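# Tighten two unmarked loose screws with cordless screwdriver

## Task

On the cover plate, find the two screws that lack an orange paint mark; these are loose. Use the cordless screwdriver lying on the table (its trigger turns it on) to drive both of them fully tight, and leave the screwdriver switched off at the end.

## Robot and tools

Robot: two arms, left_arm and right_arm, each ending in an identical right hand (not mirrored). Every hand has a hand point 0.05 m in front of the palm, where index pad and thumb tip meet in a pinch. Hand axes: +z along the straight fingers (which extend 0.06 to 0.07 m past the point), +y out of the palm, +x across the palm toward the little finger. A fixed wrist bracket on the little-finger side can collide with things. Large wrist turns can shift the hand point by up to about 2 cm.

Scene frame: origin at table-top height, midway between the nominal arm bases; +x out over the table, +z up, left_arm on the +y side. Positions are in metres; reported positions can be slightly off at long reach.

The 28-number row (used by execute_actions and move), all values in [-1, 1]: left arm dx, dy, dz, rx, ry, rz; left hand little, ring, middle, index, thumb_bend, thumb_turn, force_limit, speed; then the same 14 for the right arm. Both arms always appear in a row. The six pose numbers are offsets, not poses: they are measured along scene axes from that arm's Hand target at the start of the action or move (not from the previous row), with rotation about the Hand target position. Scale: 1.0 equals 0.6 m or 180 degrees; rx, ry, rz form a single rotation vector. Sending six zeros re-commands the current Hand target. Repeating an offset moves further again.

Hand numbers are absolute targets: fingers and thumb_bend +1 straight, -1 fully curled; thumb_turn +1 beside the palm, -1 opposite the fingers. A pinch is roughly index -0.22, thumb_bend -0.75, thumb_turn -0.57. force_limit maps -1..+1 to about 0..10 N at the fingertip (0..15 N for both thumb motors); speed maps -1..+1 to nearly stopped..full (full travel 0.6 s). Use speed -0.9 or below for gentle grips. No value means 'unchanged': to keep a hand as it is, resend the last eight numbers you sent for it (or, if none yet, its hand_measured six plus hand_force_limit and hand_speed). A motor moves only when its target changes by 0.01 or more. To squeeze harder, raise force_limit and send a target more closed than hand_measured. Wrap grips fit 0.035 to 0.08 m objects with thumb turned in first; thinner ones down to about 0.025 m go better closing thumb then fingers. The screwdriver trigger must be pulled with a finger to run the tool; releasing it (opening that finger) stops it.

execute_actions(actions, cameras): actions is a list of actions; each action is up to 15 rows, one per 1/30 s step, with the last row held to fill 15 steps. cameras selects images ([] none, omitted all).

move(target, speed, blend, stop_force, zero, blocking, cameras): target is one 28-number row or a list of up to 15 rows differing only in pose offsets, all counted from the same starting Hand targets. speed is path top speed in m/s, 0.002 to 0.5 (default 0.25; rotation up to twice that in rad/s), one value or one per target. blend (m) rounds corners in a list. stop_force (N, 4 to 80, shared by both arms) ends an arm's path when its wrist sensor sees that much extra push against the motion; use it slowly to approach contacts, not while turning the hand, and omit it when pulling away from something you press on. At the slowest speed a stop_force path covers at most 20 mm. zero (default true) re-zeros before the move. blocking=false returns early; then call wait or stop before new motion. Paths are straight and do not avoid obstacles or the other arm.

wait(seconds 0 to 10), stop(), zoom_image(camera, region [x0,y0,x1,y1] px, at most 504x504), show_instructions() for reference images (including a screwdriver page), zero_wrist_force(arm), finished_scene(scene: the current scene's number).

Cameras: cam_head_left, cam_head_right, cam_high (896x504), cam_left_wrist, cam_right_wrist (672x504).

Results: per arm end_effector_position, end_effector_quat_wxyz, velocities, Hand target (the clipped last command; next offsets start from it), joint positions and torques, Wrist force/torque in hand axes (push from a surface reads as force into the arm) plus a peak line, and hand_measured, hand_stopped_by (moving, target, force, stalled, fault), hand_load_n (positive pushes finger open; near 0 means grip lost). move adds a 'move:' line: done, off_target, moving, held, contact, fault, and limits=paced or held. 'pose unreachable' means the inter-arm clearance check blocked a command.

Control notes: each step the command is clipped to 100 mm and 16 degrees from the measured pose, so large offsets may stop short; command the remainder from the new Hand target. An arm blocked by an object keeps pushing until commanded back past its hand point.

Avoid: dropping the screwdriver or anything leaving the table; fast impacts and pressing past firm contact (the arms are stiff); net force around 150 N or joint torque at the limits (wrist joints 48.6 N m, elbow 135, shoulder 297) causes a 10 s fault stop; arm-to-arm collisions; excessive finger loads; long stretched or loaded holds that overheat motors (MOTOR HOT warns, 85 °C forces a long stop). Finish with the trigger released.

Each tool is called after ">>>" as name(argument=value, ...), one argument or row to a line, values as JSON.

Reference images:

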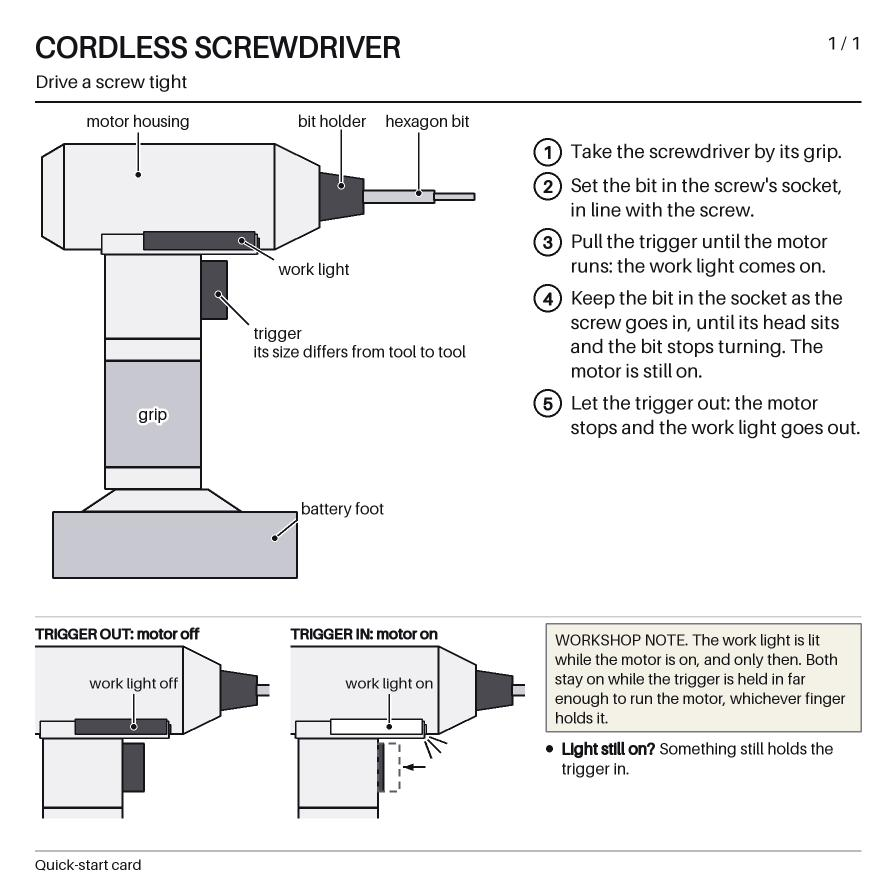

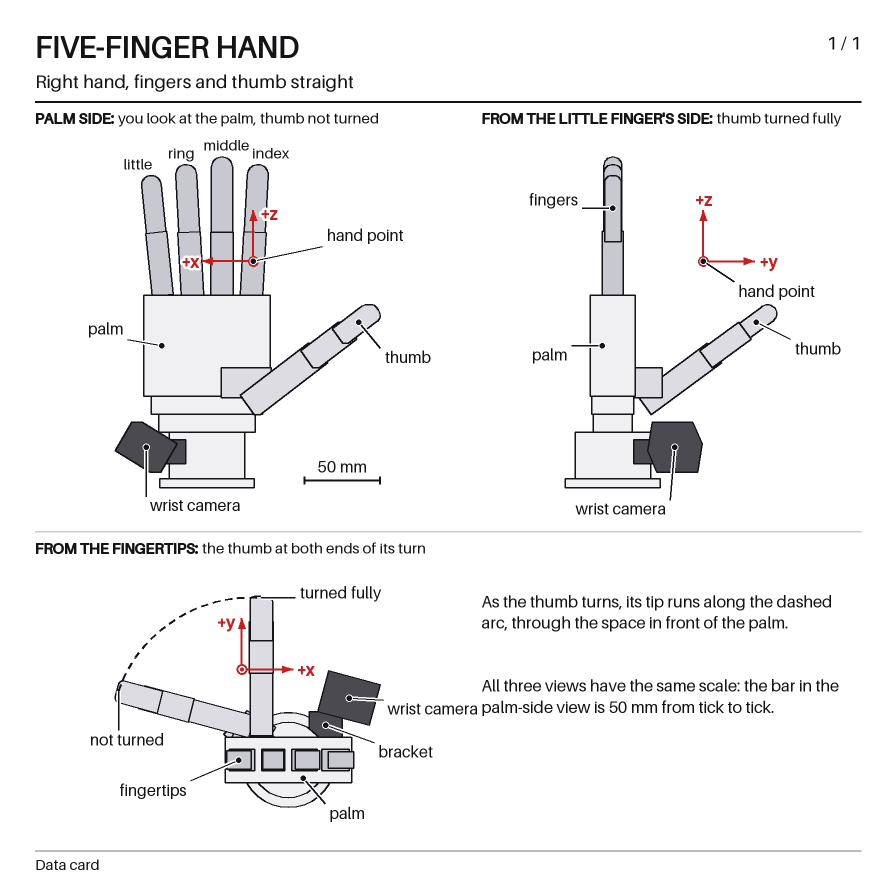

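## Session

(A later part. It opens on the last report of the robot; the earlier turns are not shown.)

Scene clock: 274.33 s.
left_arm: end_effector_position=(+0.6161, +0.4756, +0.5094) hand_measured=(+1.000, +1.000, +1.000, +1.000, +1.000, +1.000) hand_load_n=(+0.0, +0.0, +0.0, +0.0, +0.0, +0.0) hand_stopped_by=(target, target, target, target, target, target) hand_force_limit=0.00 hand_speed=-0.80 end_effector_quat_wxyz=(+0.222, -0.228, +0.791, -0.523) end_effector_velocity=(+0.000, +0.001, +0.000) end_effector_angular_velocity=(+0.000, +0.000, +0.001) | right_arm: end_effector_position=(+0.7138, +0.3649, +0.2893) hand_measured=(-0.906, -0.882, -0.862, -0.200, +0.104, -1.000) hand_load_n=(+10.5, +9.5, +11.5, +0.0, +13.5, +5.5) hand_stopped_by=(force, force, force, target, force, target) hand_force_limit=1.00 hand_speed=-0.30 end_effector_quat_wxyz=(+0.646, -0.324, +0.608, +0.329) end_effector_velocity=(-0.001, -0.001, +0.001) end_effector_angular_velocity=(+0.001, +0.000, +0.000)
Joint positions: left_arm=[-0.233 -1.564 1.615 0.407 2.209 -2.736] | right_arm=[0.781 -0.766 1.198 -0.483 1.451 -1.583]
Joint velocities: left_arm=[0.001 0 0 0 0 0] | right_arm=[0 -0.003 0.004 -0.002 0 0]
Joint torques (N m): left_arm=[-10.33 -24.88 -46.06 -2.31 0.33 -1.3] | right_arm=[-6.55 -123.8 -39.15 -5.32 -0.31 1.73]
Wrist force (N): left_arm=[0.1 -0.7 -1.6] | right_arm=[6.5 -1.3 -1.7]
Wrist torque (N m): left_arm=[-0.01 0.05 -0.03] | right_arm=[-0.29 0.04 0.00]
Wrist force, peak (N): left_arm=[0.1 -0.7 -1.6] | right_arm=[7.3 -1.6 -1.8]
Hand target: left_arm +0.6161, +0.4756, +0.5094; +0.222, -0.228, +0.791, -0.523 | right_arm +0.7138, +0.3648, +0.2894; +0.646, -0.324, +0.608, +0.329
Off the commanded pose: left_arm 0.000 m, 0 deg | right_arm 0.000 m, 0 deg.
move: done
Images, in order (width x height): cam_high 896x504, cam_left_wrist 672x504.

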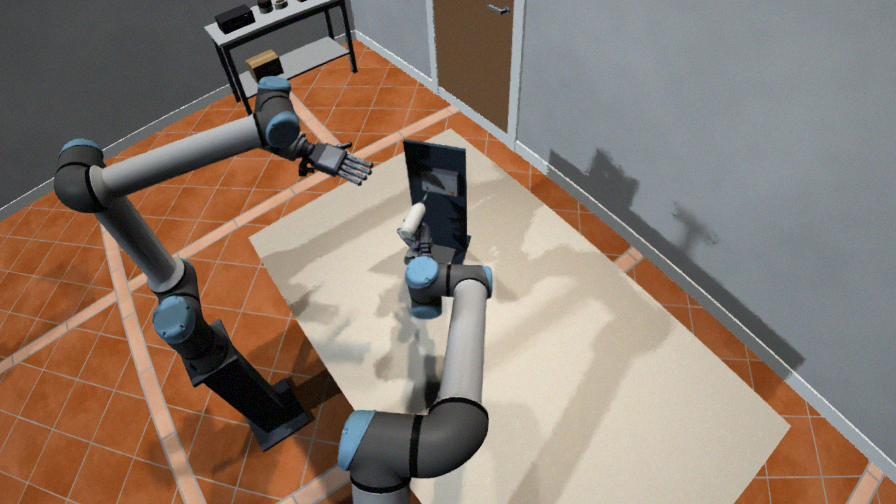

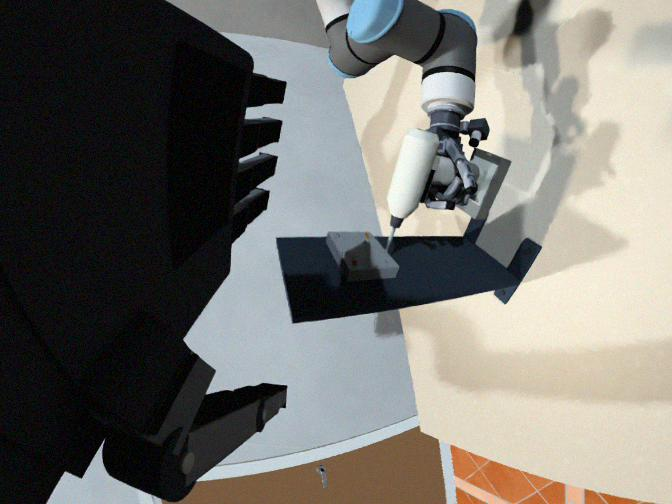

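>>> move(
  target=[0,0,0,0,0,0,1,1,1,1,1,1,0,-0.8,0.0215,0.0158,0,0,0,0,-0.99,-0.99,-1,-0.2,-1,-1,1,-0.3],
  speed=0.005,
  stop_force=4,
  cameras=["cam_left_wrist","cam_high"],
)

>>> zoom_image(
  camera="cam_left_wrist",
  region=[376, 246, 400, 270],
)

>>> zoom_image(
  camera="cam_high",
  region=[410, 172, 440, 202],
)

Scene clock: 278.57 s.
left_arm: end_effector_position=(+0.6161, +0.4756, +0.5094) hand_measured=(+1.000, +1.000, +1.000, +1.000, +1.000, +1.000) hand_load_n=(+0.0, +0.0, +0.0, +0.0, +0.0, -0.5) hand_stopped_by=(target, target, target, target, target, target) hand_force_limit=0.00 hand_speed=-0.80 end_effector_quat_wxyz=(+0.222, -0.228, +0.791, -0.523) end_effector_velocity=(+0.000, +0.000, +0.000) end_effector_angular_velocity=(+0.000, +0.000, -0.001) | right_arm: end_effector_position=(+0.7247, +0.3729, +0.2894) hand_measured=(-0.906, -0.882, -0.862, -0.200, +0.104, -1.000) hand_load_n=(+10.5, +10.0, +11.5, +0.0, +13.5, +5.5) hand_stopped_by=(force, force, force, target, force, target) hand_force_limit=1.00 hand_speed=-0.30 end_effector_quat_wxyz=(+0.646, -0.324, +0.608, +0.329) end_effector_velocity=(+0.000, +0.000, +0.001) end_effector_angular_velocity=(+0.001, +0.000, +0.000)
Joint positions: left_arm=[-0.233 -1.564 1.615 0.407 2.209 -2.736] | right_arm=[0.778 -0.745 1.16 -0.466 1.448 -1.583]
Joint velocities: left_arm=[-0.001 -0.001 0 0 0.001 0] | right_arm=[0 0 0 -0.001 0 0]
Joint torques (N m): left_arm=[-8.08 -26.22 -45.47 -1.38 0.48 -1.94] | right_arm=[-3.3 -129.3 -41.26 -6.82 1.47 2]
Wrist force (N): left_arm=[-0.1 -0.3 -1.1] | right_arm=[7.5 -0.8 -3.0]
Wrist torque (N m): left_arm=[0.02 0.05 -0.02] | right_arm=[-0.24 -0.03 0.05]
Wrist force, peak (N): left_arm=[0.0 -0.5 -1.8] | right_arm=[8.5 0.9 -11.1]
Hand target: left_arm +0.6161, +0.4756, +0.5094; +0.222, -0.228, +0.791, -0.523 | right_arm +0.7247, +0.3729, +0.2894; +0.646, -0.324, +0.608, +0.329
Off the commanded pose: left_arm 0.000 m, 0 deg | right_arm 0.002 m, 0 deg.
move: contact (right_arm)
Images, in order (width x height): cam_high 896x504, cam_left_wrist 672x504.

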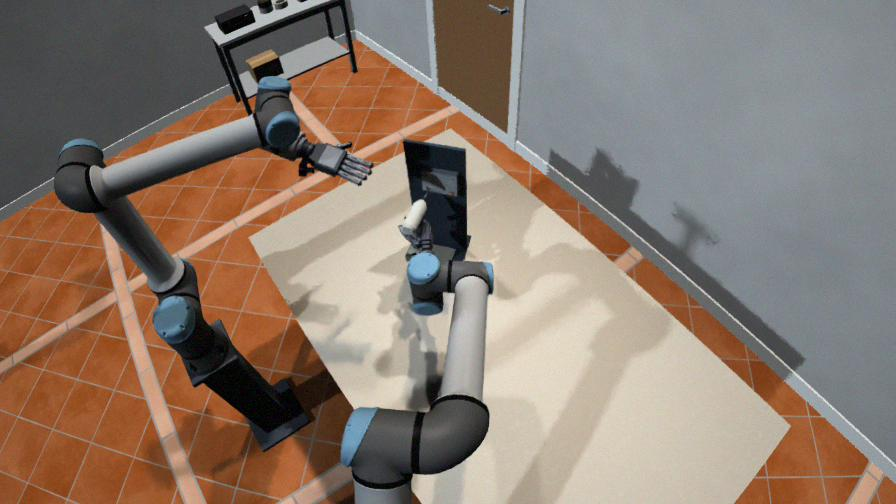

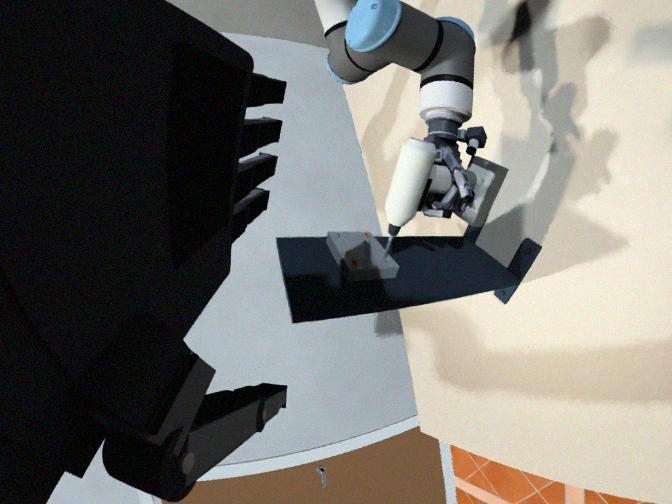

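Scaled by 21.000 from the camera's 672x504 image, which has a finer 960x720 frame.

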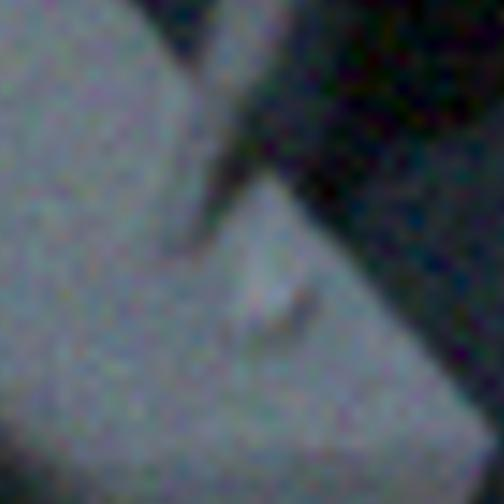

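Scaled by 16.800.

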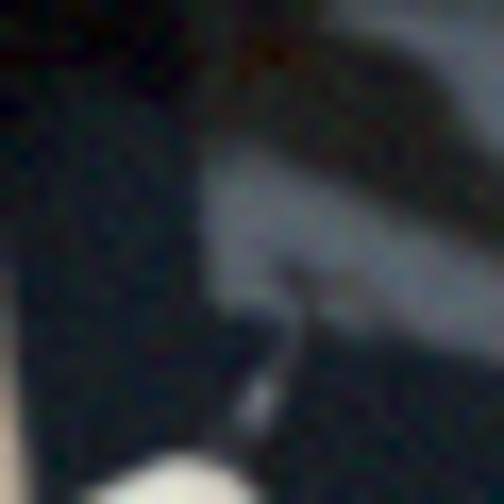

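>>> move(
  target=[
    [0,0,0,0,0,0,1,1,1,1,1,1,0,-0.8,-0.01612,-0.01184,0,0,0,0,-0.99,-0.99,-1,-0.2,-1,-1,1,-0.3],
    [0,0,0,0,0,0,1,1,1,1,1,1,0,-0.8,-0.02302,-0.00244,-0.0033,0,0,0,-0.99,-0.99,-1,-0.2,-1,-1,1,-0.3],
  ],
  speed=0.03,
  cameras=["cam_left_wrist","cam_high"],
)

>>> zoom_image(
  camera="cam_left_wrist",
  region=[370, 240, 406, 276],
)

>>> zoom_image(
  camera="cam_high",
  region=[410, 172, 440, 202],
)

Scene clock: 280.00 s.
left_arm: end_effector_position=(+0.6161, +0.4756, +0.5094) hand_measured=(+1.000, +1.000, +1.000, +1.000, +1.000, +1.000) hand_load_n=(+0.0, +0.0, +0.0, +0.0, +0.0, +0.0) hand_stopped_by=(target, target, target, target, target, target) hand_force_limit=0.00 hand_speed=-0.80 end_effector_quat_wxyz=(+0.222, -0.228, +0.791, -0.523) end_effector_velocity=(+0.000, +0.000, +0.000) end_effector_angular_velocity=(+0.000, +0.000, -0.001) | right_arm: end_effector_position=(+0.7107, +0.3716, +0.2874) hand_measured=(-0.906, -0.882, -0.862, -0.200, +0.104, -1.000) hand_load_n=(+11.0, +10.0, +11.5, +0.0, +13.5, +5.5) hand_stopped_by=(force, force, force, target, force, target) hand_force_limit=1.00 hand_speed=-0.30 end_effector_quat_wxyz=(+0.646, -0.324, +0.608, +0.329) end_effector_velocity=(+0.001, -0.001, -0.002) end_effector_angular_velocity=(+0.000, +0.001, +0.000)
Joint positions: left_arm=[-0.233 -1.564 1.615 0.407 2.209 -2.736] | right_arm=[0.788 -0.758 1.187 -0.48 1.457 -1.584]
Joint velocities: left_arm=[0 0 0 0 0 0] | right_arm=[-0.001 0.001 0.001 -0.002 -0.002 0.001]
Joint torques (N m): left_arm=[-10.1 -26.02 -47.42 -1.36 1.06 -1.67] | right_arm=[-15.85 -122.36 -38.71 -2.05 -0.95 -1.74]
Wrist force (N): left_arm=[-0.2 -0.3 -1.3] | right_arm=[6.8 -1.7 -2.1]
Wrist torque (N m): left_arm=[0.03 0.08 -0.03] | right_arm=[-0.33 0.02 0.02]
Wrist force, peak (N): left_arm=[-0.3 -0.3 -1.7] | right_arm=[7.6 -1.1 -3.0]
Hand target: left_arm +0.6161, +0.4756, +0.5094; +0.222, -0.228, +0.791, -0.523 | right_arm +0.7109, +0.3714, +0.2874; +0.646, -0.324, +0.608, +0.329
Off the commanded pose: left_arm 0.000 m, 0 deg | right_arm 0.000 m, 0 deg.
move: done
Images, in order (width x height): cam_high 896x504, cam_left_wrist 672x504.

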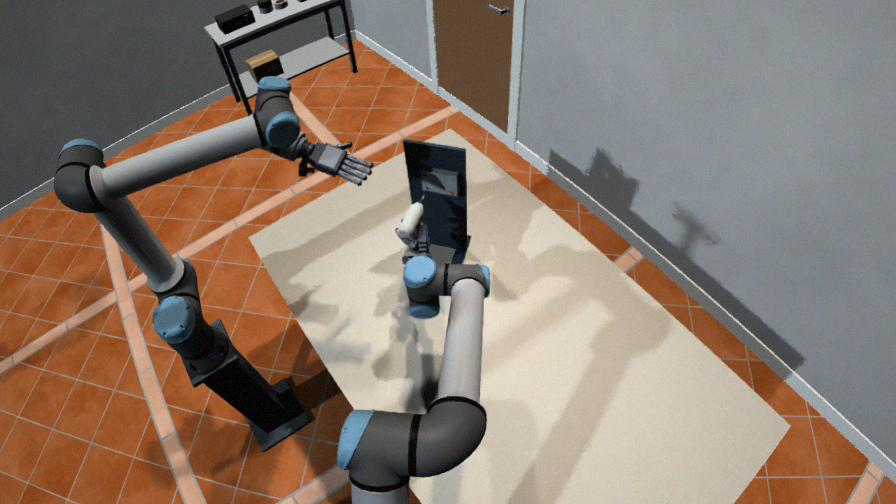

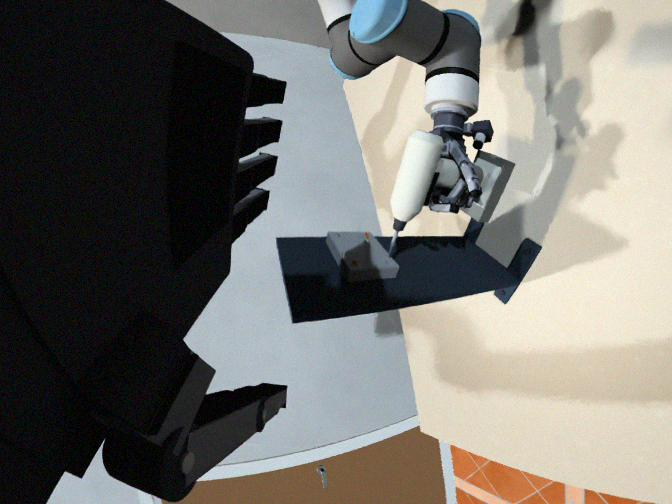

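Scaled by 14.000 from the camera's 672x504 image, which has a finer 960x720 frame.

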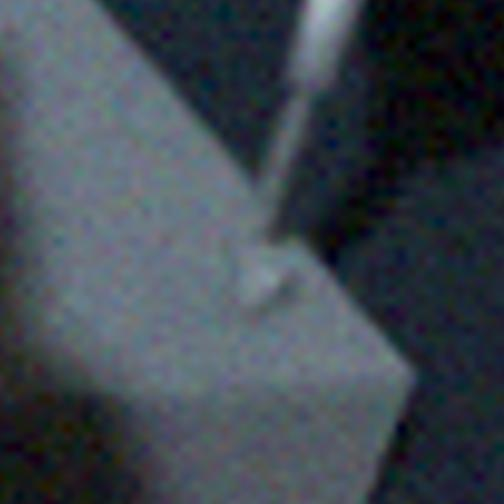

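Scaled by 16.800.

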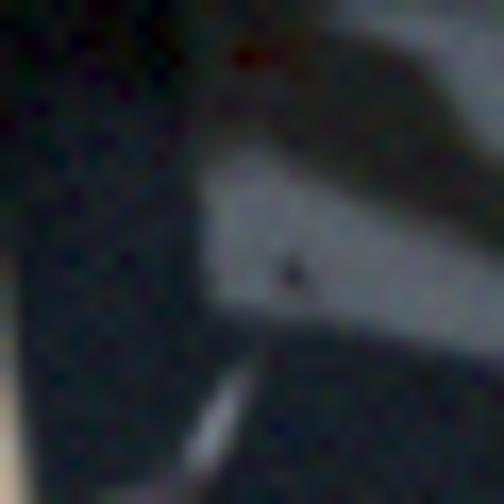

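>>> move(
  target=[0,0,0,0,0,0,1,1,1,1,1,1,0,-0.8,0.0005,-0.0007,-0.0013,0,0,0,-0.99,-0.99,-1,-0.2,-1,-1,1,-0.3],
  speed=0.02,
  cameras=[],
)

>>> move(
  target=[0,0,0,0,0,0,1,1,1,1,1,1,0,-0.8,0.0201,0.0148,0,0,0,0,-0.99,-0.99,-1,-0.2,-1,-1,1,-0.3],
  speed=0.004,
  stop_force=4,
  cameras=["cam_left_wrist"],
)

>>> zoom_image(
  camera="cam_left_wrist",
  region=[370, 240, 406, 276],
)

Scene clock: 281.67 s.
left_arm: end_effector_position=(+0.6161, +0.4756, +0.5094) hand_measured=(+1.000, +1.000, +1.000, +1.000, +1.000, +1.000) hand_load_n=(+0.0, +0.0, +0.0, +0.0, -0.5, +0.0) hand_stopped_by=(target, target, target, target, target, target) hand_force_limit=0.00 hand_speed=-0.80 end_effector_quat_wxyz=(+0.222, -0.228, +0.791, -0.523) end_effector_velocity=(+0.000, +0.001, +0.000) end_effector_angular_velocity=(+0.001, +0.000, +0.001) | right_arm: end_effector_position=(+0.7112, +0.3710, +0.2867) hand_measured=(-0.906, -0.882, -0.862, -0.200, +0.104, -1.000) hand_load_n=(+10.5, +10.0, +11.5, +0.0, +14.0, +5.5) hand_stopped_by=(force, force, force, target, force, target) hand_force_limit=1.00 hand_speed=-0.30 end_effector_quat_wxyz=(+0.646, -0.324, +0.608, +0.329) end_effector_velocity=(+0.000, +0.000, -0.001) end_effector_angular_velocity=(+0.000, +0.000, +0.000)
Joint positions: left_arm=[-0.233 -1.564 1.615 0.407 2.209 -2.736] | right_arm=[0.787 -0.758 1.188 -0.482 1.457 -1.584]
Joint velocities: left_arm=[0.001 0 0 0 0 0.001] | right_arm=[0 0.001 0 0 0 0]
Joint torques (N m): left_arm=[-9.81 -27.45 -47.44 -1.9 0.69 -2.12] | right_arm=[-13.71 -108.21 -41.51 -6.46 -1.11 0.44]
Wrist force (N): left_arm=[-0.2 0.1 -1.2] | right_arm=[7.0 -1.2 -1.9]
Wrist torque (N m): left_arm=[0.09 0.08 -0.02] | right_arm=[-0.26 -0.02 0.04]
Wrist force, peak (N): left_arm=[0.1 -0.5 -1.8] | right_arm=[7.3 -1.4 -2.2]
Hand target: left_arm +0.6161, +0.4756, +0.5094; +0.222, -0.228, +0.791, -0.523 | right_arm +0.7112, +0.3710, +0.2866; +0.646, -0.324, +0.608, +0.329
Off the commanded pose: left_arm 0.000 m, 0 deg | right_arm 0.000 m, 0 deg.
move: done
No camera images: "cameras" was empty.

Scene clock: 285.67 s.
left_arm: end_effector_position=(+0.6161, +0.4756, +0.5094) hand_measured=(+1.000, +1.000, +1.000, +1.000, +1.000, +1.000) hand_load_n=(+0.0, +0.0, +0.0, +0.0, +0.0, +0.0) hand_stopped_by=(target, target, target, target, target, target) hand_force_limit=0.00 hand_speed=-0.80 end_effector_quat_wxyz=(+0.222, -0.228, +0.791, -0.523) end_effector_velocity=(+0.000, +0.000, +0.000) end_effector_angular_velocity=(+0.000, +0.000, +0.000) | right_arm: end_effector_position=(+0.7209, +0.3781, +0.2866) hand_measured=(-0.906, -0.882, -0.862, -0.200, +0.104, -1.000) hand_load_n=(+11.0, +10.0, +11.5, +0.0, +14.0, +5.5) hand_stopped_by=(force, force, force, target, force, target) hand_force_limit=1.00 hand_speed=-0.30 end_effector_quat_wxyz=(+0.646, -0.324, +0.608, +0.329) end_effector_velocity=(+0.000, +0.000, +0.000) end_effector_angular_velocity=(-0.001, +0.000, +0.000)
Joint positions: left_arm=[-0.233 -1.564 1.615 0.407 2.209 -2.736] | right_arm=[0.785 -0.739 1.154 -0.466 1.454 -1.583]
Joint velocities: left_arm=[0 0 0 0 0 0] | right_arm=[0 0 0 0.001 0 0]
Joint torques (N m): left_arm=[-11.65 -27.03 -45.56 -1.5 0.64 -1.84] | right_arm=[-0.06 -128.59 -42.18 -6.67 1.24 1.83]
Wrist force (N): left_arm=[0.0 -0.4 -1.6] | right_arm=[7.3 -3.4 -4.0]
Wrist torque (N m): left_arm=[0.03 0.05 -0.02] | right_arm=[-0.07 -0.09 0.11]
Wrist force, peak (N): left_arm=[-0.4 -0.3 -1.8] | right_arm=[7.7 -1.8 -10.9]
Hand target: left_arm +0.6161, +0.4756, +0.5094; +0.222, -0.228, +0.791, -0.523 | right_arm +0.7209, +0.3781, +0.2866; +0.646, -0.324, +0.608, +0.329
Off the commanded pose: left_arm 0.000 m, 0 deg | right_arm 0.003 m, 0 deg.
move: contact (right_arm)
Images, in order (width x height): cam_left_wrist 672x504.

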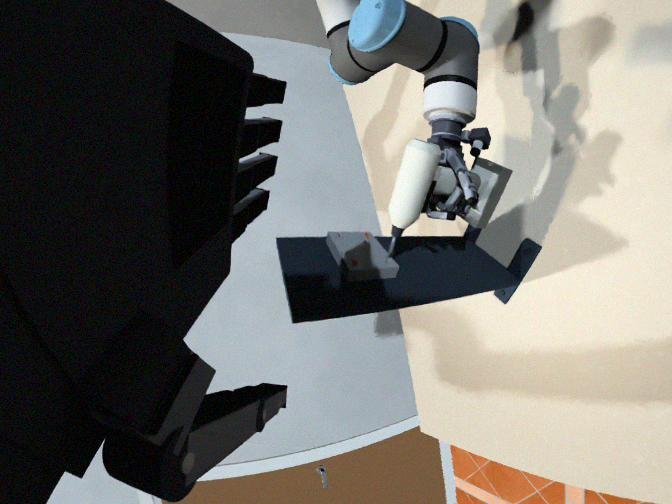

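Scaled by 14.000 from the camera's 672x504 image, which has a finer 960x720 frame.

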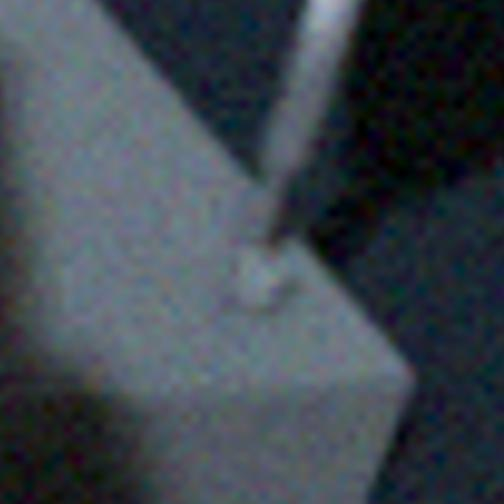

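>>> wait(
  seconds=0,
  cameras=["cam_high","cam_left_wrist","cam_head_right"],
)

>>> zoom_image(
  camera="cam_high",
  region=[410, 172, 440, 202],
)

>>> zoom_image(
  camera="cam_left_wrist",
  region=[376, 246, 400, 270],
)

Scene clock: 286.10 s.
left_arm: end_effector_position=(+0.6161, +0.4756, +0.5094) hand_measured=(+1.000, +1.000, +1.000, +1.000, +1.000, +1.000) hand_load_n=(-0.5, +0.0, +0.0, +0.0, +0.0, +0.0) hand_stopped_by=(target, target, target, target, target, target) hand_force_limit=0.00 hand_speed=-0.80 end_effector_quat_wxyz=(+0.222, -0.228, +0.791, -0.523) end_effector_velocity=(+0.000, +0.000, +0.000) end_effector_angular_velocity=(-0.001, +0.000, +0.000) | right_arm: end_effector_position=(+0.7209, +0.3781, +0.2866) hand_measured=(-0.906, -0.882, -0.862, -0.200, +0.104, -1.000) hand_load_n=(+11.5, +10.0, +11.5, +0.0, +14.0, +5.5) hand_stopped_by=(force, force, force, target, force, target) hand_force_limit=1.00 hand_speed=-0.30 end_effector_quat_wxyz=(+0.646, -0.324, +0.608, +0.329) end_effector_velocity=(+0.000, +0.000, -0.002) end_effector_angular_velocity=(-0.001, +0.001, +0.000)
Joint positions: left_arm=[-0.233 -1.564 1.615 0.407 2.209 -2.736] | right_arm=[0.785 -0.739 1.154 -0.466 1.454 -1.583]
Joint velocities: left_arm=[0 0 0 0 0.001 -0.001] | right_arm=[0 0.001 0 0 0 0]
Joint torques (N m): left_arm=[-9.5 -29.64 -46.98 -1.48 0.8 -1.94] | right_arm=[4.27 -128.71 -42.67 -6.76 1.41 1.78]
Wrist force (N): left_arm=[-0.1 -0.4 -1.2] | right_arm=[7.0 -2.9 -4.1]
Wrist torque (N m): left_arm=[0.01 0.07 -0.04] | right_arm=[0.00 -0.04 0.11]
Wrist force, peak (N): left_arm=[-0.1 -0.5 -1.7] | right_arm=[7.5 -3.0 -4.5]
Hand target: left_arm +0.6161, +0.4756, +0.5094; +0.222, -0.228, +0.791, -0.523 | right_arm +0.7209, +0.3781, +0.2866; +0.646, -0.324, +0.608, +0.329
Off the commanded pose: left_arm 0.000 m, 0 deg | right_arm 0.003 m, 0 deg.
Images, in order (width x height): cam_head_right 896x504, cam_high 896x504, cam_left_wrist 672x504.

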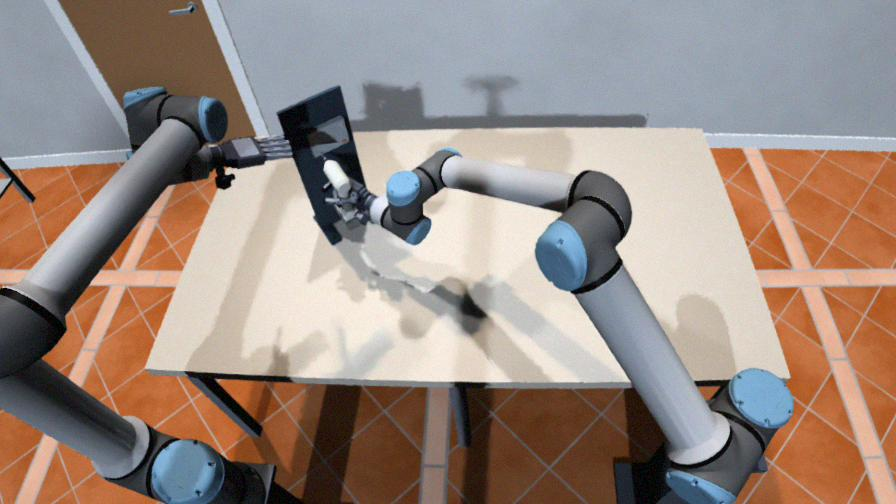

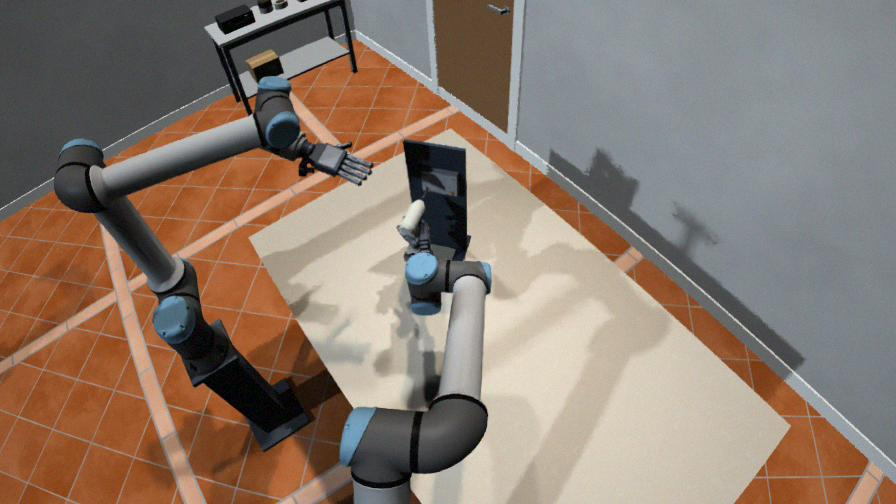

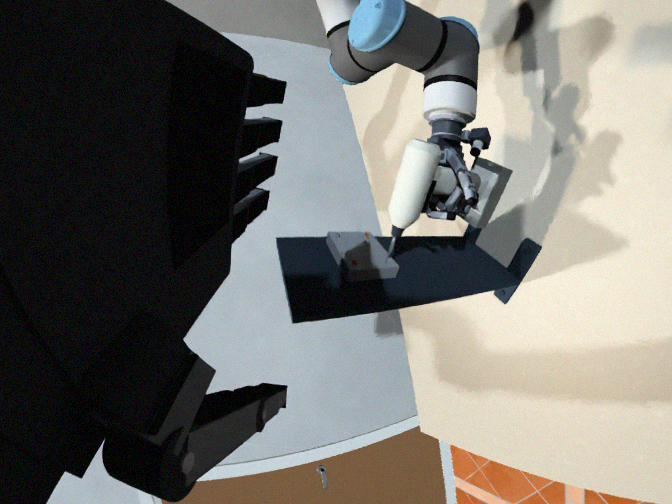

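Scaled by 16.800.

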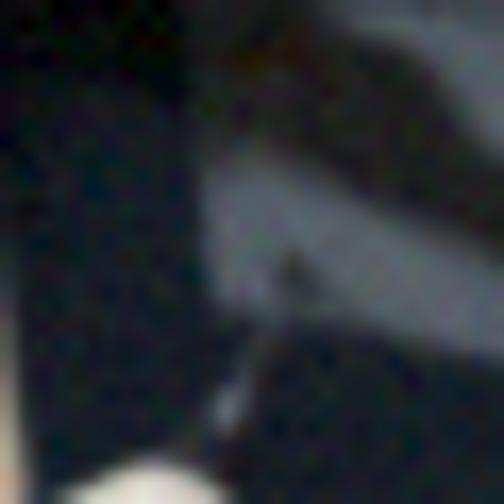

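Scaled by 21.000 from the camera's 672x504 image, which has a finer 960x720 frame.

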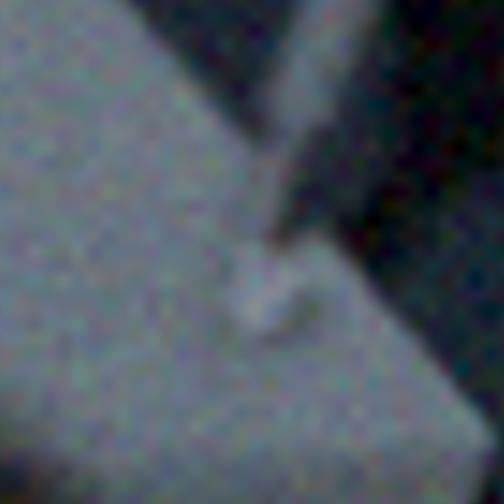

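>>> move(
  target=[0,0,0,0,0,0,1,1,1,1,1,1,0,-0.8,-0.00134,-0.00099,0,0,0,0,-0.99,-0.99,-1,-0.2,-1,-1,1,-0.3],
  speed=0.01,
  cameras=[],
)

>>> move(
  target=[0,0,0,0,0,0,1,1,1,1,1,1,0,-0.8,-0.0030,0.0040,0,0,0,0,-0.99,-0.99,-1,-0.2,-1,-1,1,-0.3],
  speed=0.004,
  stop_force=4,
  cameras=["cam_left_wrist"],
)

>>> zoom_image(
  camera="cam_left_wrist",
  region=[370, 240, 406, 276],
)

Scene clock: 288.93 s.
left_arm: end_effector_position=(+0.6161, +0.4756, +0.5094) hand_measured=(+1.000, +1.000, +1.000, +1.000, +1.000, +1.000) hand_load_n=(+0.0, +0.0, +0.0, +0.0, +0.0, +0.0) hand_stopped_by=(target, target, target, target, target, target) hand_force_limit=0.00 hand_speed=-0.80 end_effector_quat_wxyz=(+0.222, -0.228, +0.791, -0.523) end_effector_velocity=(+0.000, +0.000, +0.000) end_effector_angular_velocity=(+0.000, +0.001, +0.001) | right_arm: end_effector_position=(+0.7200, +0.3775, +0.2866) hand_measured=(-0.906, -0.882, -0.862, -0.200, +0.104, -1.000) hand_load_n=(+10.5, +10.0, +11.5, +0.0, +13.5, +5.5) hand_stopped_by=(force, force, force, target, force, target) hand_force_limit=1.00 hand_speed=-0.30 end_effector_quat_wxyz=(+0.646, -0.324, +0.608, +0.329) end_effector_velocity=(+0.000, +0.000, +0.001) end_effector_angular_velocity=(+0.000, +0.000, +0.000)
Joint positions: left_arm=[-0.233 -1.564 1.615 0.407 2.209 -2.736] | right_arm=[0.785 -0.741 1.157 -0.467 1.454 -1.583]
Joint velocities: left_arm=[0.001 0 0 0 0 -0.001] | right_arm=[0 -0.001 0 0 0 0]
Joint torques (N m): left_arm=[-8.05 -29.3 -47.33 -1.18 1.1 -1.97] | right_arm=[15.58 -124.78 -43.39 -6.89 1.82 1.03]
Wrist force (N): left_arm=[-0.4 -0.4 -1.5] | right_arm=[7.6 -2.8 -2.3]
Wrist torque (N m): left_arm=[0.02 0.12 -0.05] | right_arm=[-0.20 0.02 0.13]
Wrist force, peak (N): left_arm=[0.2 -0.5 -1.8] | right_arm=[7.8 -3.1 -4.4]
Hand target: left_arm +0.6161, +0.4756, +0.5094; +0.222, -0.228, +0.791, -0.523 | right_arm +0.7200, +0.3775, +0.2866; +0.646, -0.324, +0.608, +0.329
Off the commanded pose: left_arm 0.000 m, 0 deg | right_arm 0.000 m, 0 deg.
move: done
No camera images: "cameras" was empty.

Scene clock: 290.30 s.
left_arm: end_effector_position=(+0.6161, +0.4756, +0.5094) hand_measured=(+1.000, +1.000, +1.000, +1.000, +1.000, +1.000) hand_load_n=(+0.0, +0.0, +0.0, +0.0, +0.0, +0.0) hand_stopped_by=(target, target, target, target, target, target) hand_force_limit=0.00 hand_speed=-0.80 end_effector_quat_wxyz=(+0.222, -0.228, +0.791, -0.523) end_effector_velocity=(+0.000, +0.000, +0.000) end_effector_angular_velocity=(-0.001, +0.002, +0.000) | right_arm: end_effector_position=(+0.7182, +0.3800, +0.2866) hand_measured=(-0.906, -0.882, -0.862, -0.200, +0.104, -1.000) hand_load_n=(+7.0, +8.5, +12.0, -0.5, +14.0, +7.0) hand_stopped_by=(force, force, force, target, force, target) hand_force_limit=1.00 hand_speed=-0.30 end_effector_quat_wxyz=(+0.646, -0.324, +0.608, +0.329) end_effector_velocity=(+0.000, +0.000, +0.003) end_effector_angular_velocity=(+0.001, -0.001, +0.000)
Joint positions: left_arm=[-0.233 -1.564 1.615 0.407 2.209 -2.736] | right_arm=[0.788 -0.739 1.154 -0.466 1.457 -1.584]
Joint velocities: left_arm=[0 0 0 0.001 0.001 -0.002] | right_arm=[0 -0.002 0 0.001 0 0]
Joint torques (N m): left_arm=[-12.92 -28.9 -47.98 -1.27 0.88 -1.78] | right_arm=[7.67 -119.67 -47.84 -4.45 -1.23 -2.41]
Wrist force (N): left_arm=[-0.2 -0.6 -1.4] | right_arm=[9.3 -4.7 -4.3]
Wrist torque (N m): left_arm=[0.00 0.09 -0.04] | right_arm=[0.14 0.11 0.35]
Wrist force, peak (N): left_arm=[-0.2 -0.2 -1.8] | right_arm=[9.4 -5.1 -4.9]
Hand target: left_arm +0.6161, +0.4756, +0.5094; +0.222, -0.228, +0.791, -0.523 | right_arm +0.7182, +0.3799, +0.2866; +0.646, -0.324, +0.608, +0.329
Off the commanded pose: left_arm 0.000 m, 0 deg | right_arm 0.000 m, 0 deg.
move: done
Images, in order (width x height): cam_left_wrist 672x504.

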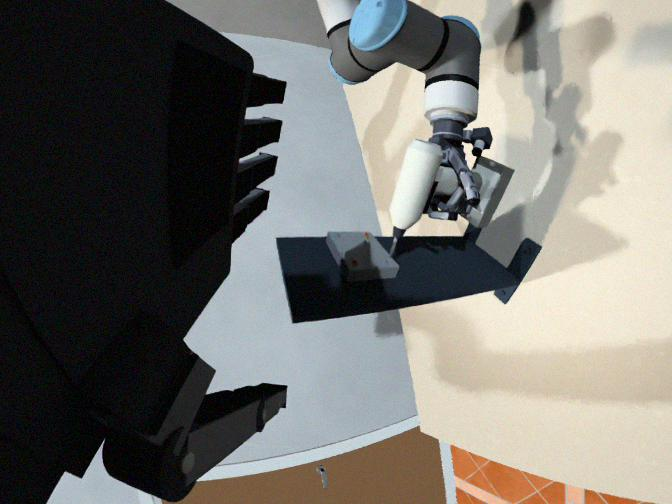

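Scaled by 14.000 from the camera's 672x504 image, which has a finer 960x720 frame.

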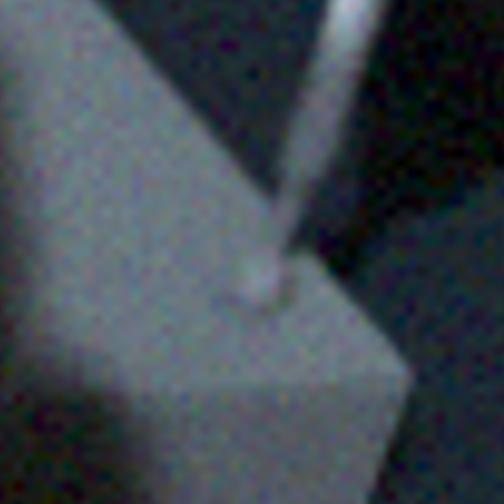

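>>> move(
  target=[0,0,0,0,0,0,1,1,1,1,1,1,0,-0.8,0.0059,-0.0081,0,0,0,0,-0.99,-0.99,-1,-0.2,-1,-1,1,-0.3],
  speed=0.004,
  cameras=["cam_left_wrist"],
)

>>> zoom_image(
  camera="cam_left_wrist",
  region=[370, 240, 406, 276],
)

Scene clock: 292.20 s.
left_arm: end_effector_position=(+0.6161, +0.4756, +0.5094) hand_measured=(+1.000, +1.000, +1.000, +1.000, +1.000, +1.000) hand_load_n=(+0.0, +0.0, +0.0, +0.0, +0.0, -0.5) hand_stopped_by=(target, target, target, target, target, target) hand_force_limit=0.00 hand_speed=-0.80 end_effector_quat_wxyz=(+0.222, -0.228, +0.791, -0.523) end_effector_velocity=(+0.000, +0.001, +0.000) end_effector_angular_velocity=(+0.000, +0.001, +0.002) | right_arm: end_effector_position=(+0.7218, +0.3750, +0.2866) hand_measured=(-0.906, -0.882, -0.862, -0.200, +0.104, -1.000) hand_load_n=(+6.5, +8.0, +12.0, +0.0, +14.0, +6.5) hand_stopped_by=(force, force, force, target, force, target) hand_force_limit=1.00 hand_speed=-0.30 end_effector_quat_wxyz=(+0.646, -0.324, +0.608, +0.329) end_effector_velocity=(+0.000, +0.000, -0.001) end_effector_angular_velocity=(+0.000, +0.001, +0.000)
Joint positions: left_arm=[-0.233 -1.564 1.615 0.407 2.209 -2.736] | right_arm=[0.782 -0.743 1.161 -0.469 1.451 -1.583]
Joint velocities: left_arm=[0.002 0 0 0 0 -0.001] | right_arm=[0 0 0 0 0 0]
Joint torques (N m): left_arm=[-9.39 -23.78 -48.39 -1.65 1.05 -1.93] | right_arm=[-8.65 -124.99 -42.43 -6.62 -0.59 2.11]
Wrist force (N): left_arm=[0.0 -0.3 -1.6] | right_arm=[6.7 -1.5 -2.1]
Wrist torque (N m): left_arm=[0.05 0.06 -0.02] | right_arm=[-0.30 0.02 0.01]
Wrist force, peak (N): left_arm=[0.2 -0.6 -1.8] | right_arm=[9.8 -4.9 -4.4]
Hand target: left_arm +0.6161, +0.4756, +0.5094; +0.222, -0.228, +0.791, -0.523 | right_arm +0.7218, +0.3751, +0.2866; +0.646, -0.324, +0.608, +0.329
Off the commanded pose: left_arm 0.000 m, 0 deg | right_arm 0.000 m, 0 deg.
move: done
Images, in order (width x height): cam_left_wrist 672x504.

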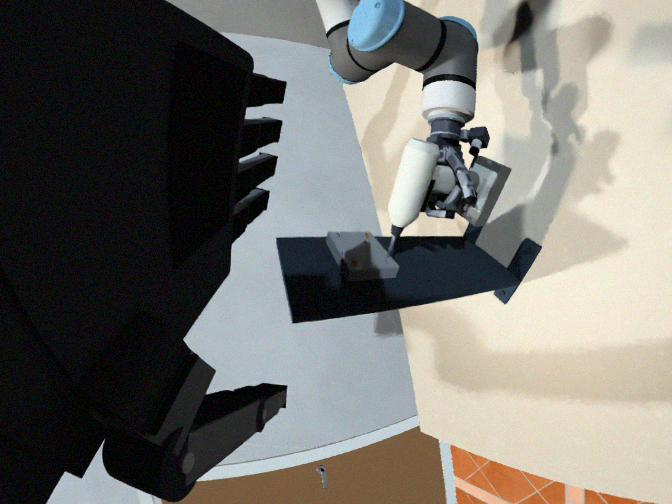

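Scaled by 14.000 from the camera's 672x504 image, which has a finer 960x720 frame.

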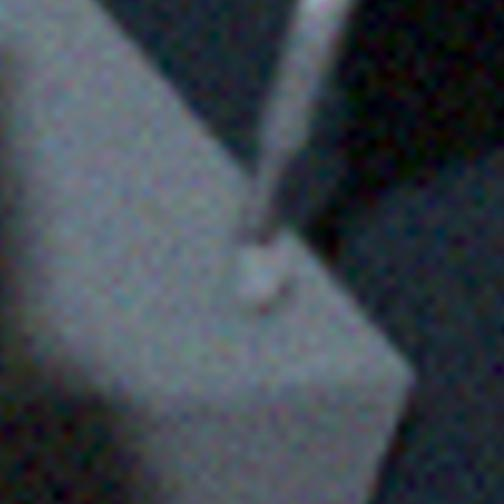

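>>> move(
  target=[
    [0,0,0,0,0,0,1,1,1,1,1,1,0,-0.8,-0.01612,-0.01184,0,0,0,0,-0.99,-0.99,-1,-0.2,-1,-1,1,-0.3],
    [0,0,0,0,0,0,1,1,1,1,1,1,0,-0.8,-0.025,0.00025,0,0,0,0,-0.99,-0.99,-1,-0.2,-1,-1,1,-0.3],
  ],
  speed=0.03,
  cameras=["cam_left_wrist","cam_high"],
)

>>> zoom_image(
  camera="cam_left_wrist",
  region=[370, 240, 406, 276],
)

>>> zoom_image(
  camera="cam_high",
  region=[410, 172, 440, 202],
)

Scene clock: 293.40 s.
left_arm: end_effector_position=(+0.6161, +0.4756, +0.5094) hand_measured=(+1.000, +1.000, +1.000, +1.000, +1.000, +1.000) hand_load_n=(+0.0, +0.0, +0.0, +0.0, +0.0, +0.0) hand_stopped_by=(target, target, target, target, target, target) hand_force_limit=0.00 hand_speed=-0.80 end_effector_quat_wxyz=(+0.222, -0.228, +0.791, -0.523) end_effector_velocity=(+0.000, +0.000, +0.000) end_effector_angular_velocity=(+0.000, +0.000, -0.001) | right_arm: end_effector_position=(+0.7066, +0.3754, +0.2866) hand_measured=(-0.906, -0.882, -0.862, -0.200, +0.104, -1.000) hand_load_n=(+7.0, +8.0, +11.5, +0.0, +14.0, +6.5) hand_stopped_by=(force, force, force, target, force, target) hand_force_limit=1.00 hand_speed=-0.30 end_effector_quat_wxyz=(+0.646, -0.324, +0.608, +0.329) end_effector_velocity=(+0.001, -0.001, -0.001) end_effector_angular_velocity=(-0.001, +0.001, +0.000)
Joint positions: left_arm=[-0.233 -1.564 1.615 0.407 2.209 -2.736] | right_arm=[0.794 -0.755 1.184 -0.48 1.463 -1.584]
Joint velocities: left_arm=[-0.001 0 0 0 0 0] | right_arm=[-0.001 0 0.002 0 -0.002 0]
Joint torques (N m): left_arm=[-6.84 -30.43 -48.92 -1 1.05 -1.52] | right_arm=[-14.31 -125.78 -39.5 -4.38 -0.89 -1.85]
Wrist force (N): left_arm=[-0.4 -0.5 -1.4] | right_arm=[6.8 -1.1 -2.0]
Wrist torque (N m): left_arm=[0.00 0.11 -0.05] | right_arm=[-0.25 0.01 0.03]
Wrist force, peak (N): left_arm=[-0.3 -0.4 -1.5] | right_arm=[7.1 -2.0 -2.8]
Hand target: left_arm +0.6161, +0.4756, +0.5094; +0.222, -0.228, +0.791, -0.523 | right_arm +0.7068, +0.3752, +0.2866; +0.646, -0.324, +0.608, +0.329
Off the commanded pose: left_arm 0.000 m, 0 deg | right_arm 0.000 m, 0 deg.
move: done
Images, in order (width x height): cam_high 896x504, cam_left_wrist 672x504.

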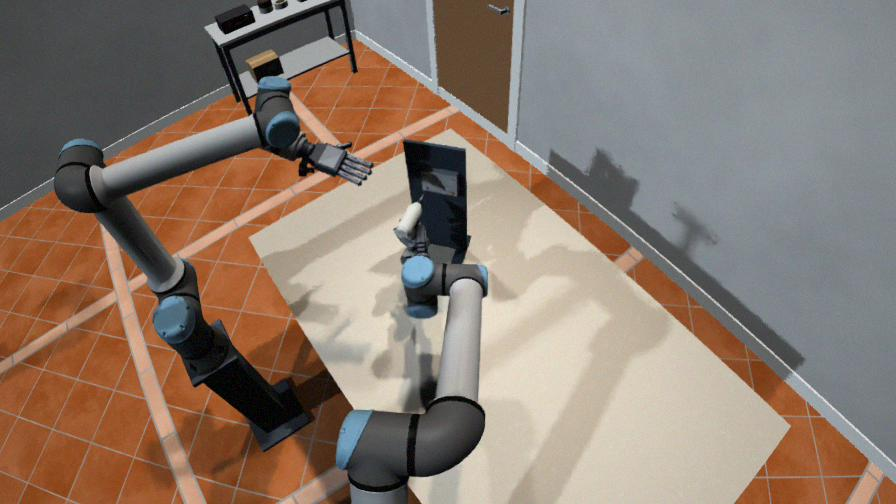

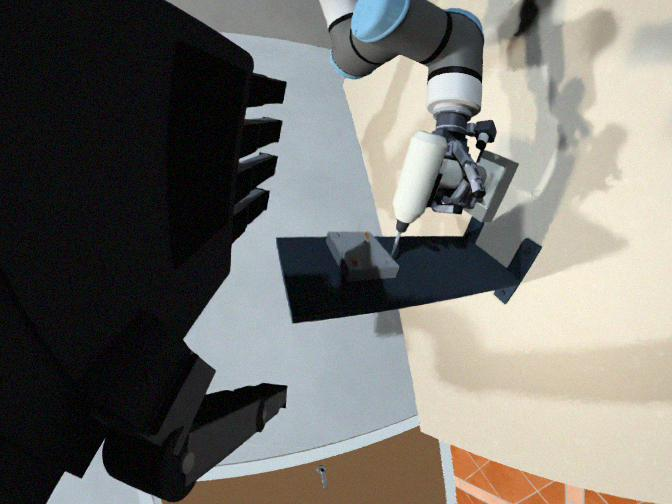

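Scaled by 14.000 from the camera's 672x504 image, which has a finer 960x720 frame.

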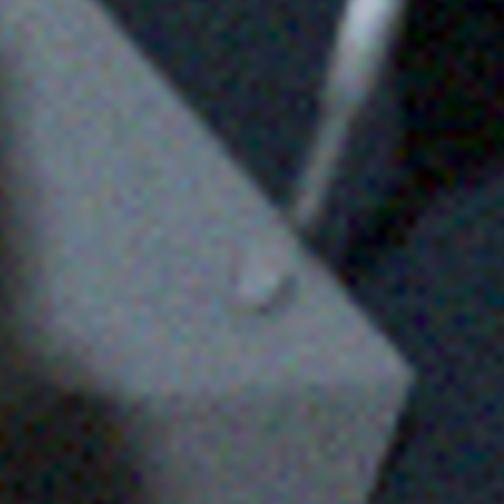

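Scaled by 16.800.

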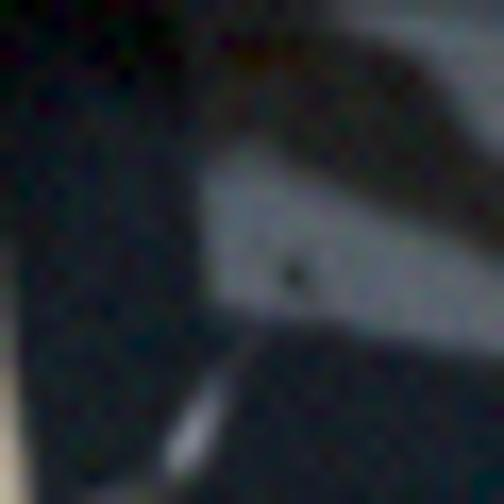

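>>> move(
  target=[0,0,0,0,0,0,1,1,1,1,1,1,0,-0.8,0.001,-0.0013,0.0017,0,0,0,-0.99,-0.99,-1,-0.2,-1,-1,1,-0.3],
  speed=0.02,
  cameras=[],
)

>>> move(
  target=[0,0,0,0,0,0,1,1,1,1,1,1,0,-0.8,0.0201,0.0148,0,0,0,0,-0.99,-0.99,-1,-0.2,-1,-1,1,-0.3],
  speed=0.004,
  stop_force=4,
  cameras=["cam_left_wrist"],
)

>>> zoom_image(
  camera="cam_left_wrist",
  region=[376, 246, 400, 270],
)

Scene clock: 294.30 s.
left_arm: end_effector_position=(+0.6161, +0.4756, +0.5094) hand_measured=(+1.000, +1.000, +1.000, +1.000, +1.000, +1.000) hand_load_n=(+0.0, +0.0, +0.0, +0.0, -0.5, -0.5) hand_stopped_by=(target, target, target, target, target, target) hand_force_limit=0.00 hand_speed=-0.80 end_effector_quat_wxyz=(+0.222, -0.228, +0.791, -0.523) end_effector_velocity=(+0.000, +0.000, +0.000) end_effector_angular_velocity=(+0.000, -0.001, -0.001) | right_arm: end_effector_position=(+0.7074, +0.3744, +0.2877) hand_measured=(-0.906, -0.882, -0.862, -0.200, +0.104, -1.000) hand_load_n=(+7.0, +8.0, +11.5, +0.0, +14.0, +6.5) hand_stopped_by=(force, force, force, target, force, target) hand_force_limit=1.00 hand_speed=-0.30 end_effector_quat_wxyz=(+0.646, -0.324, +0.608, +0.329) end_effector_velocity=(+0.000, +0.000, +0.001) end_effector_angular_velocity=(+0.001, -0.001, +0.000)
Joint positions: left_arm=[-0.233 -1.564 1.615 0.407 2.209 -2.736] | right_arm=[0.793 -0.757 1.185 -0.479 1.462 -1.584]
Joint velocities: left_arm=[-0.001 0 0 0 0 0.001] | right_arm=[0 -0.001 0 -0.001 0 0]
Joint torques (N m): left_arm=[-10.02 -28.76 -46.62 -1.18 0.5 -1.62] | right_arm=[-11.98 -122.85 -40.41 -2.16 -0.9 0.81]
Wrist force (N): left_arm=[-0.6 -0.5 -1.2] | right_arm=[7.1 -1.5 -2.2]
Wrist torque (N m): left_arm=[0.00 0.14 -0.07] | right_arm=[-0.30 -0.02 0.03]
Wrist force, peak (N): left_arm=[-0.1 -0.7 -1.8] | right_arm=[7.3 -1.7 -1.9]
Hand target: left_arm +0.6161, +0.4756, +0.5094; +0.222, -0.228, +0.791, -0.523 | right_arm +0.7074, +0.3744, +0.2877; +0.646, -0.324, +0.608, +0.329
Off the commanded pose: left_arm 0.000 m, 0 deg | right_arm 0.000 m, 0 deg.
move: done
No camera images: "cameras" was empty.

Scene clock: 296.73 s.
left_arm: end_effector_position=(+0.6161, +0.4756, +0.5094) hand_measured=(+1.000, +1.000, +1.000, +1.000, +1.000, +1.000) hand_load_n=(+0.0, +0.0, +0.0, +0.0, +0.0, -0.5) hand_stopped_by=(target, target, target, target, target, target) hand_force_limit=0.00 hand_speed=-0.80 end_effector_quat_wxyz=(+0.222, -0.228, +0.791, -0.523) end_effector_velocity=(+0.000, +0.001, +0.000) end_effector_angular_velocity=(-0.001, +0.001, +0.002) | right_arm: end_effector_position=(+0.7119, +0.3778, +0.2876) hand_measured=(-0.906, -0.882, -0.862, -0.200, +0.104, -1.000) hand_load_n=(+7.0, +8.0, +11.5, +0.0, +14.0, +6.0) hand_stopped_by=(force, force, force, target, force, target) hand_force_limit=1.00 hand_speed=-0.30 end_effector_quat_wxyz=(+0.646, -0.324, +0.608, +0.329) end_effector_velocity=(+0.000, +0.000, -0.001) end_effector_angular_velocity=(-0.001, +0.001, +0.000)
Joint positions: left_arm=[-0.233 -1.564 1.615 0.407 2.209 -2.736] | right_arm=[0.791 -0.748 1.169 -0.472 1.461 -1.584]
Joint velocities: left_arm=[0.001 0 0 -0.001 0 -0.002] | right_arm=[0 0 0 0.001 0 0]
Joint torques (N m): left_arm=[-7.18 -30.57 -48.75 -1.25 0.88 -1.3] | right_arm=[-4.45 -129.22 -41.81 -6.82 1.4 1.44]
Wrist force (N): left_arm=[-0.2 -0.1 -1.3] | right_arm=[7.0 -1.0 -3.0]
Wrist torque (N m): left_arm=[0.07 0.08 -0.02] | right_arm=[-0.22 -0.04 0.02]
Wrist force, peak (N): left_arm=[-0.4 -0.5 -1.8] | right_arm=[7.8 0.7 -10.0]
Hand target: left_arm +0.6161, +0.4756, +0.5094; +0.222, -0.228, +0.791, -0.523 | right_arm +0.7119, +0.3778, +0.2877; +0.646, -0.324, +0.608, +0.329
Off the commanded pose: left_arm 0.000 m, 0 deg | right_arm 0.009 m, 0 deg.
move: contact (right_arm)
Images, in order (width x height): cam_left_wrist 672x504.

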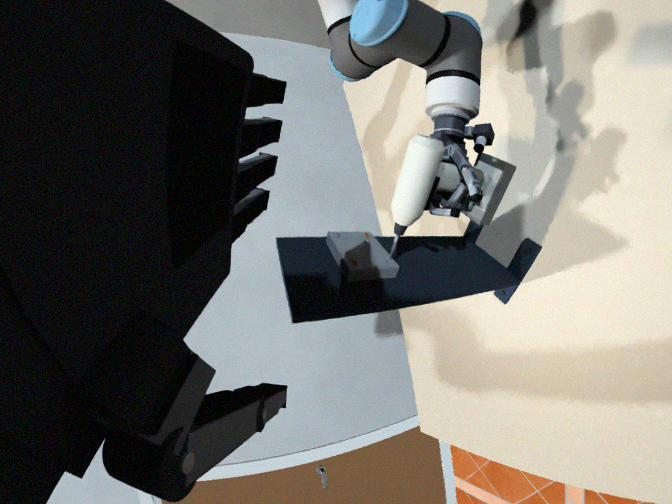

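Scaled by 21.000 from the camera's 672x504 image, which has a finer 960x720 frame.

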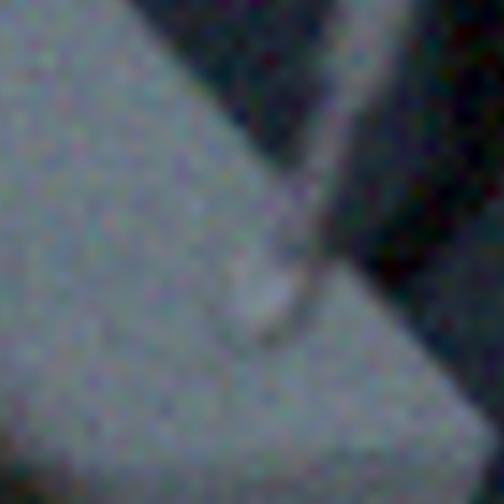

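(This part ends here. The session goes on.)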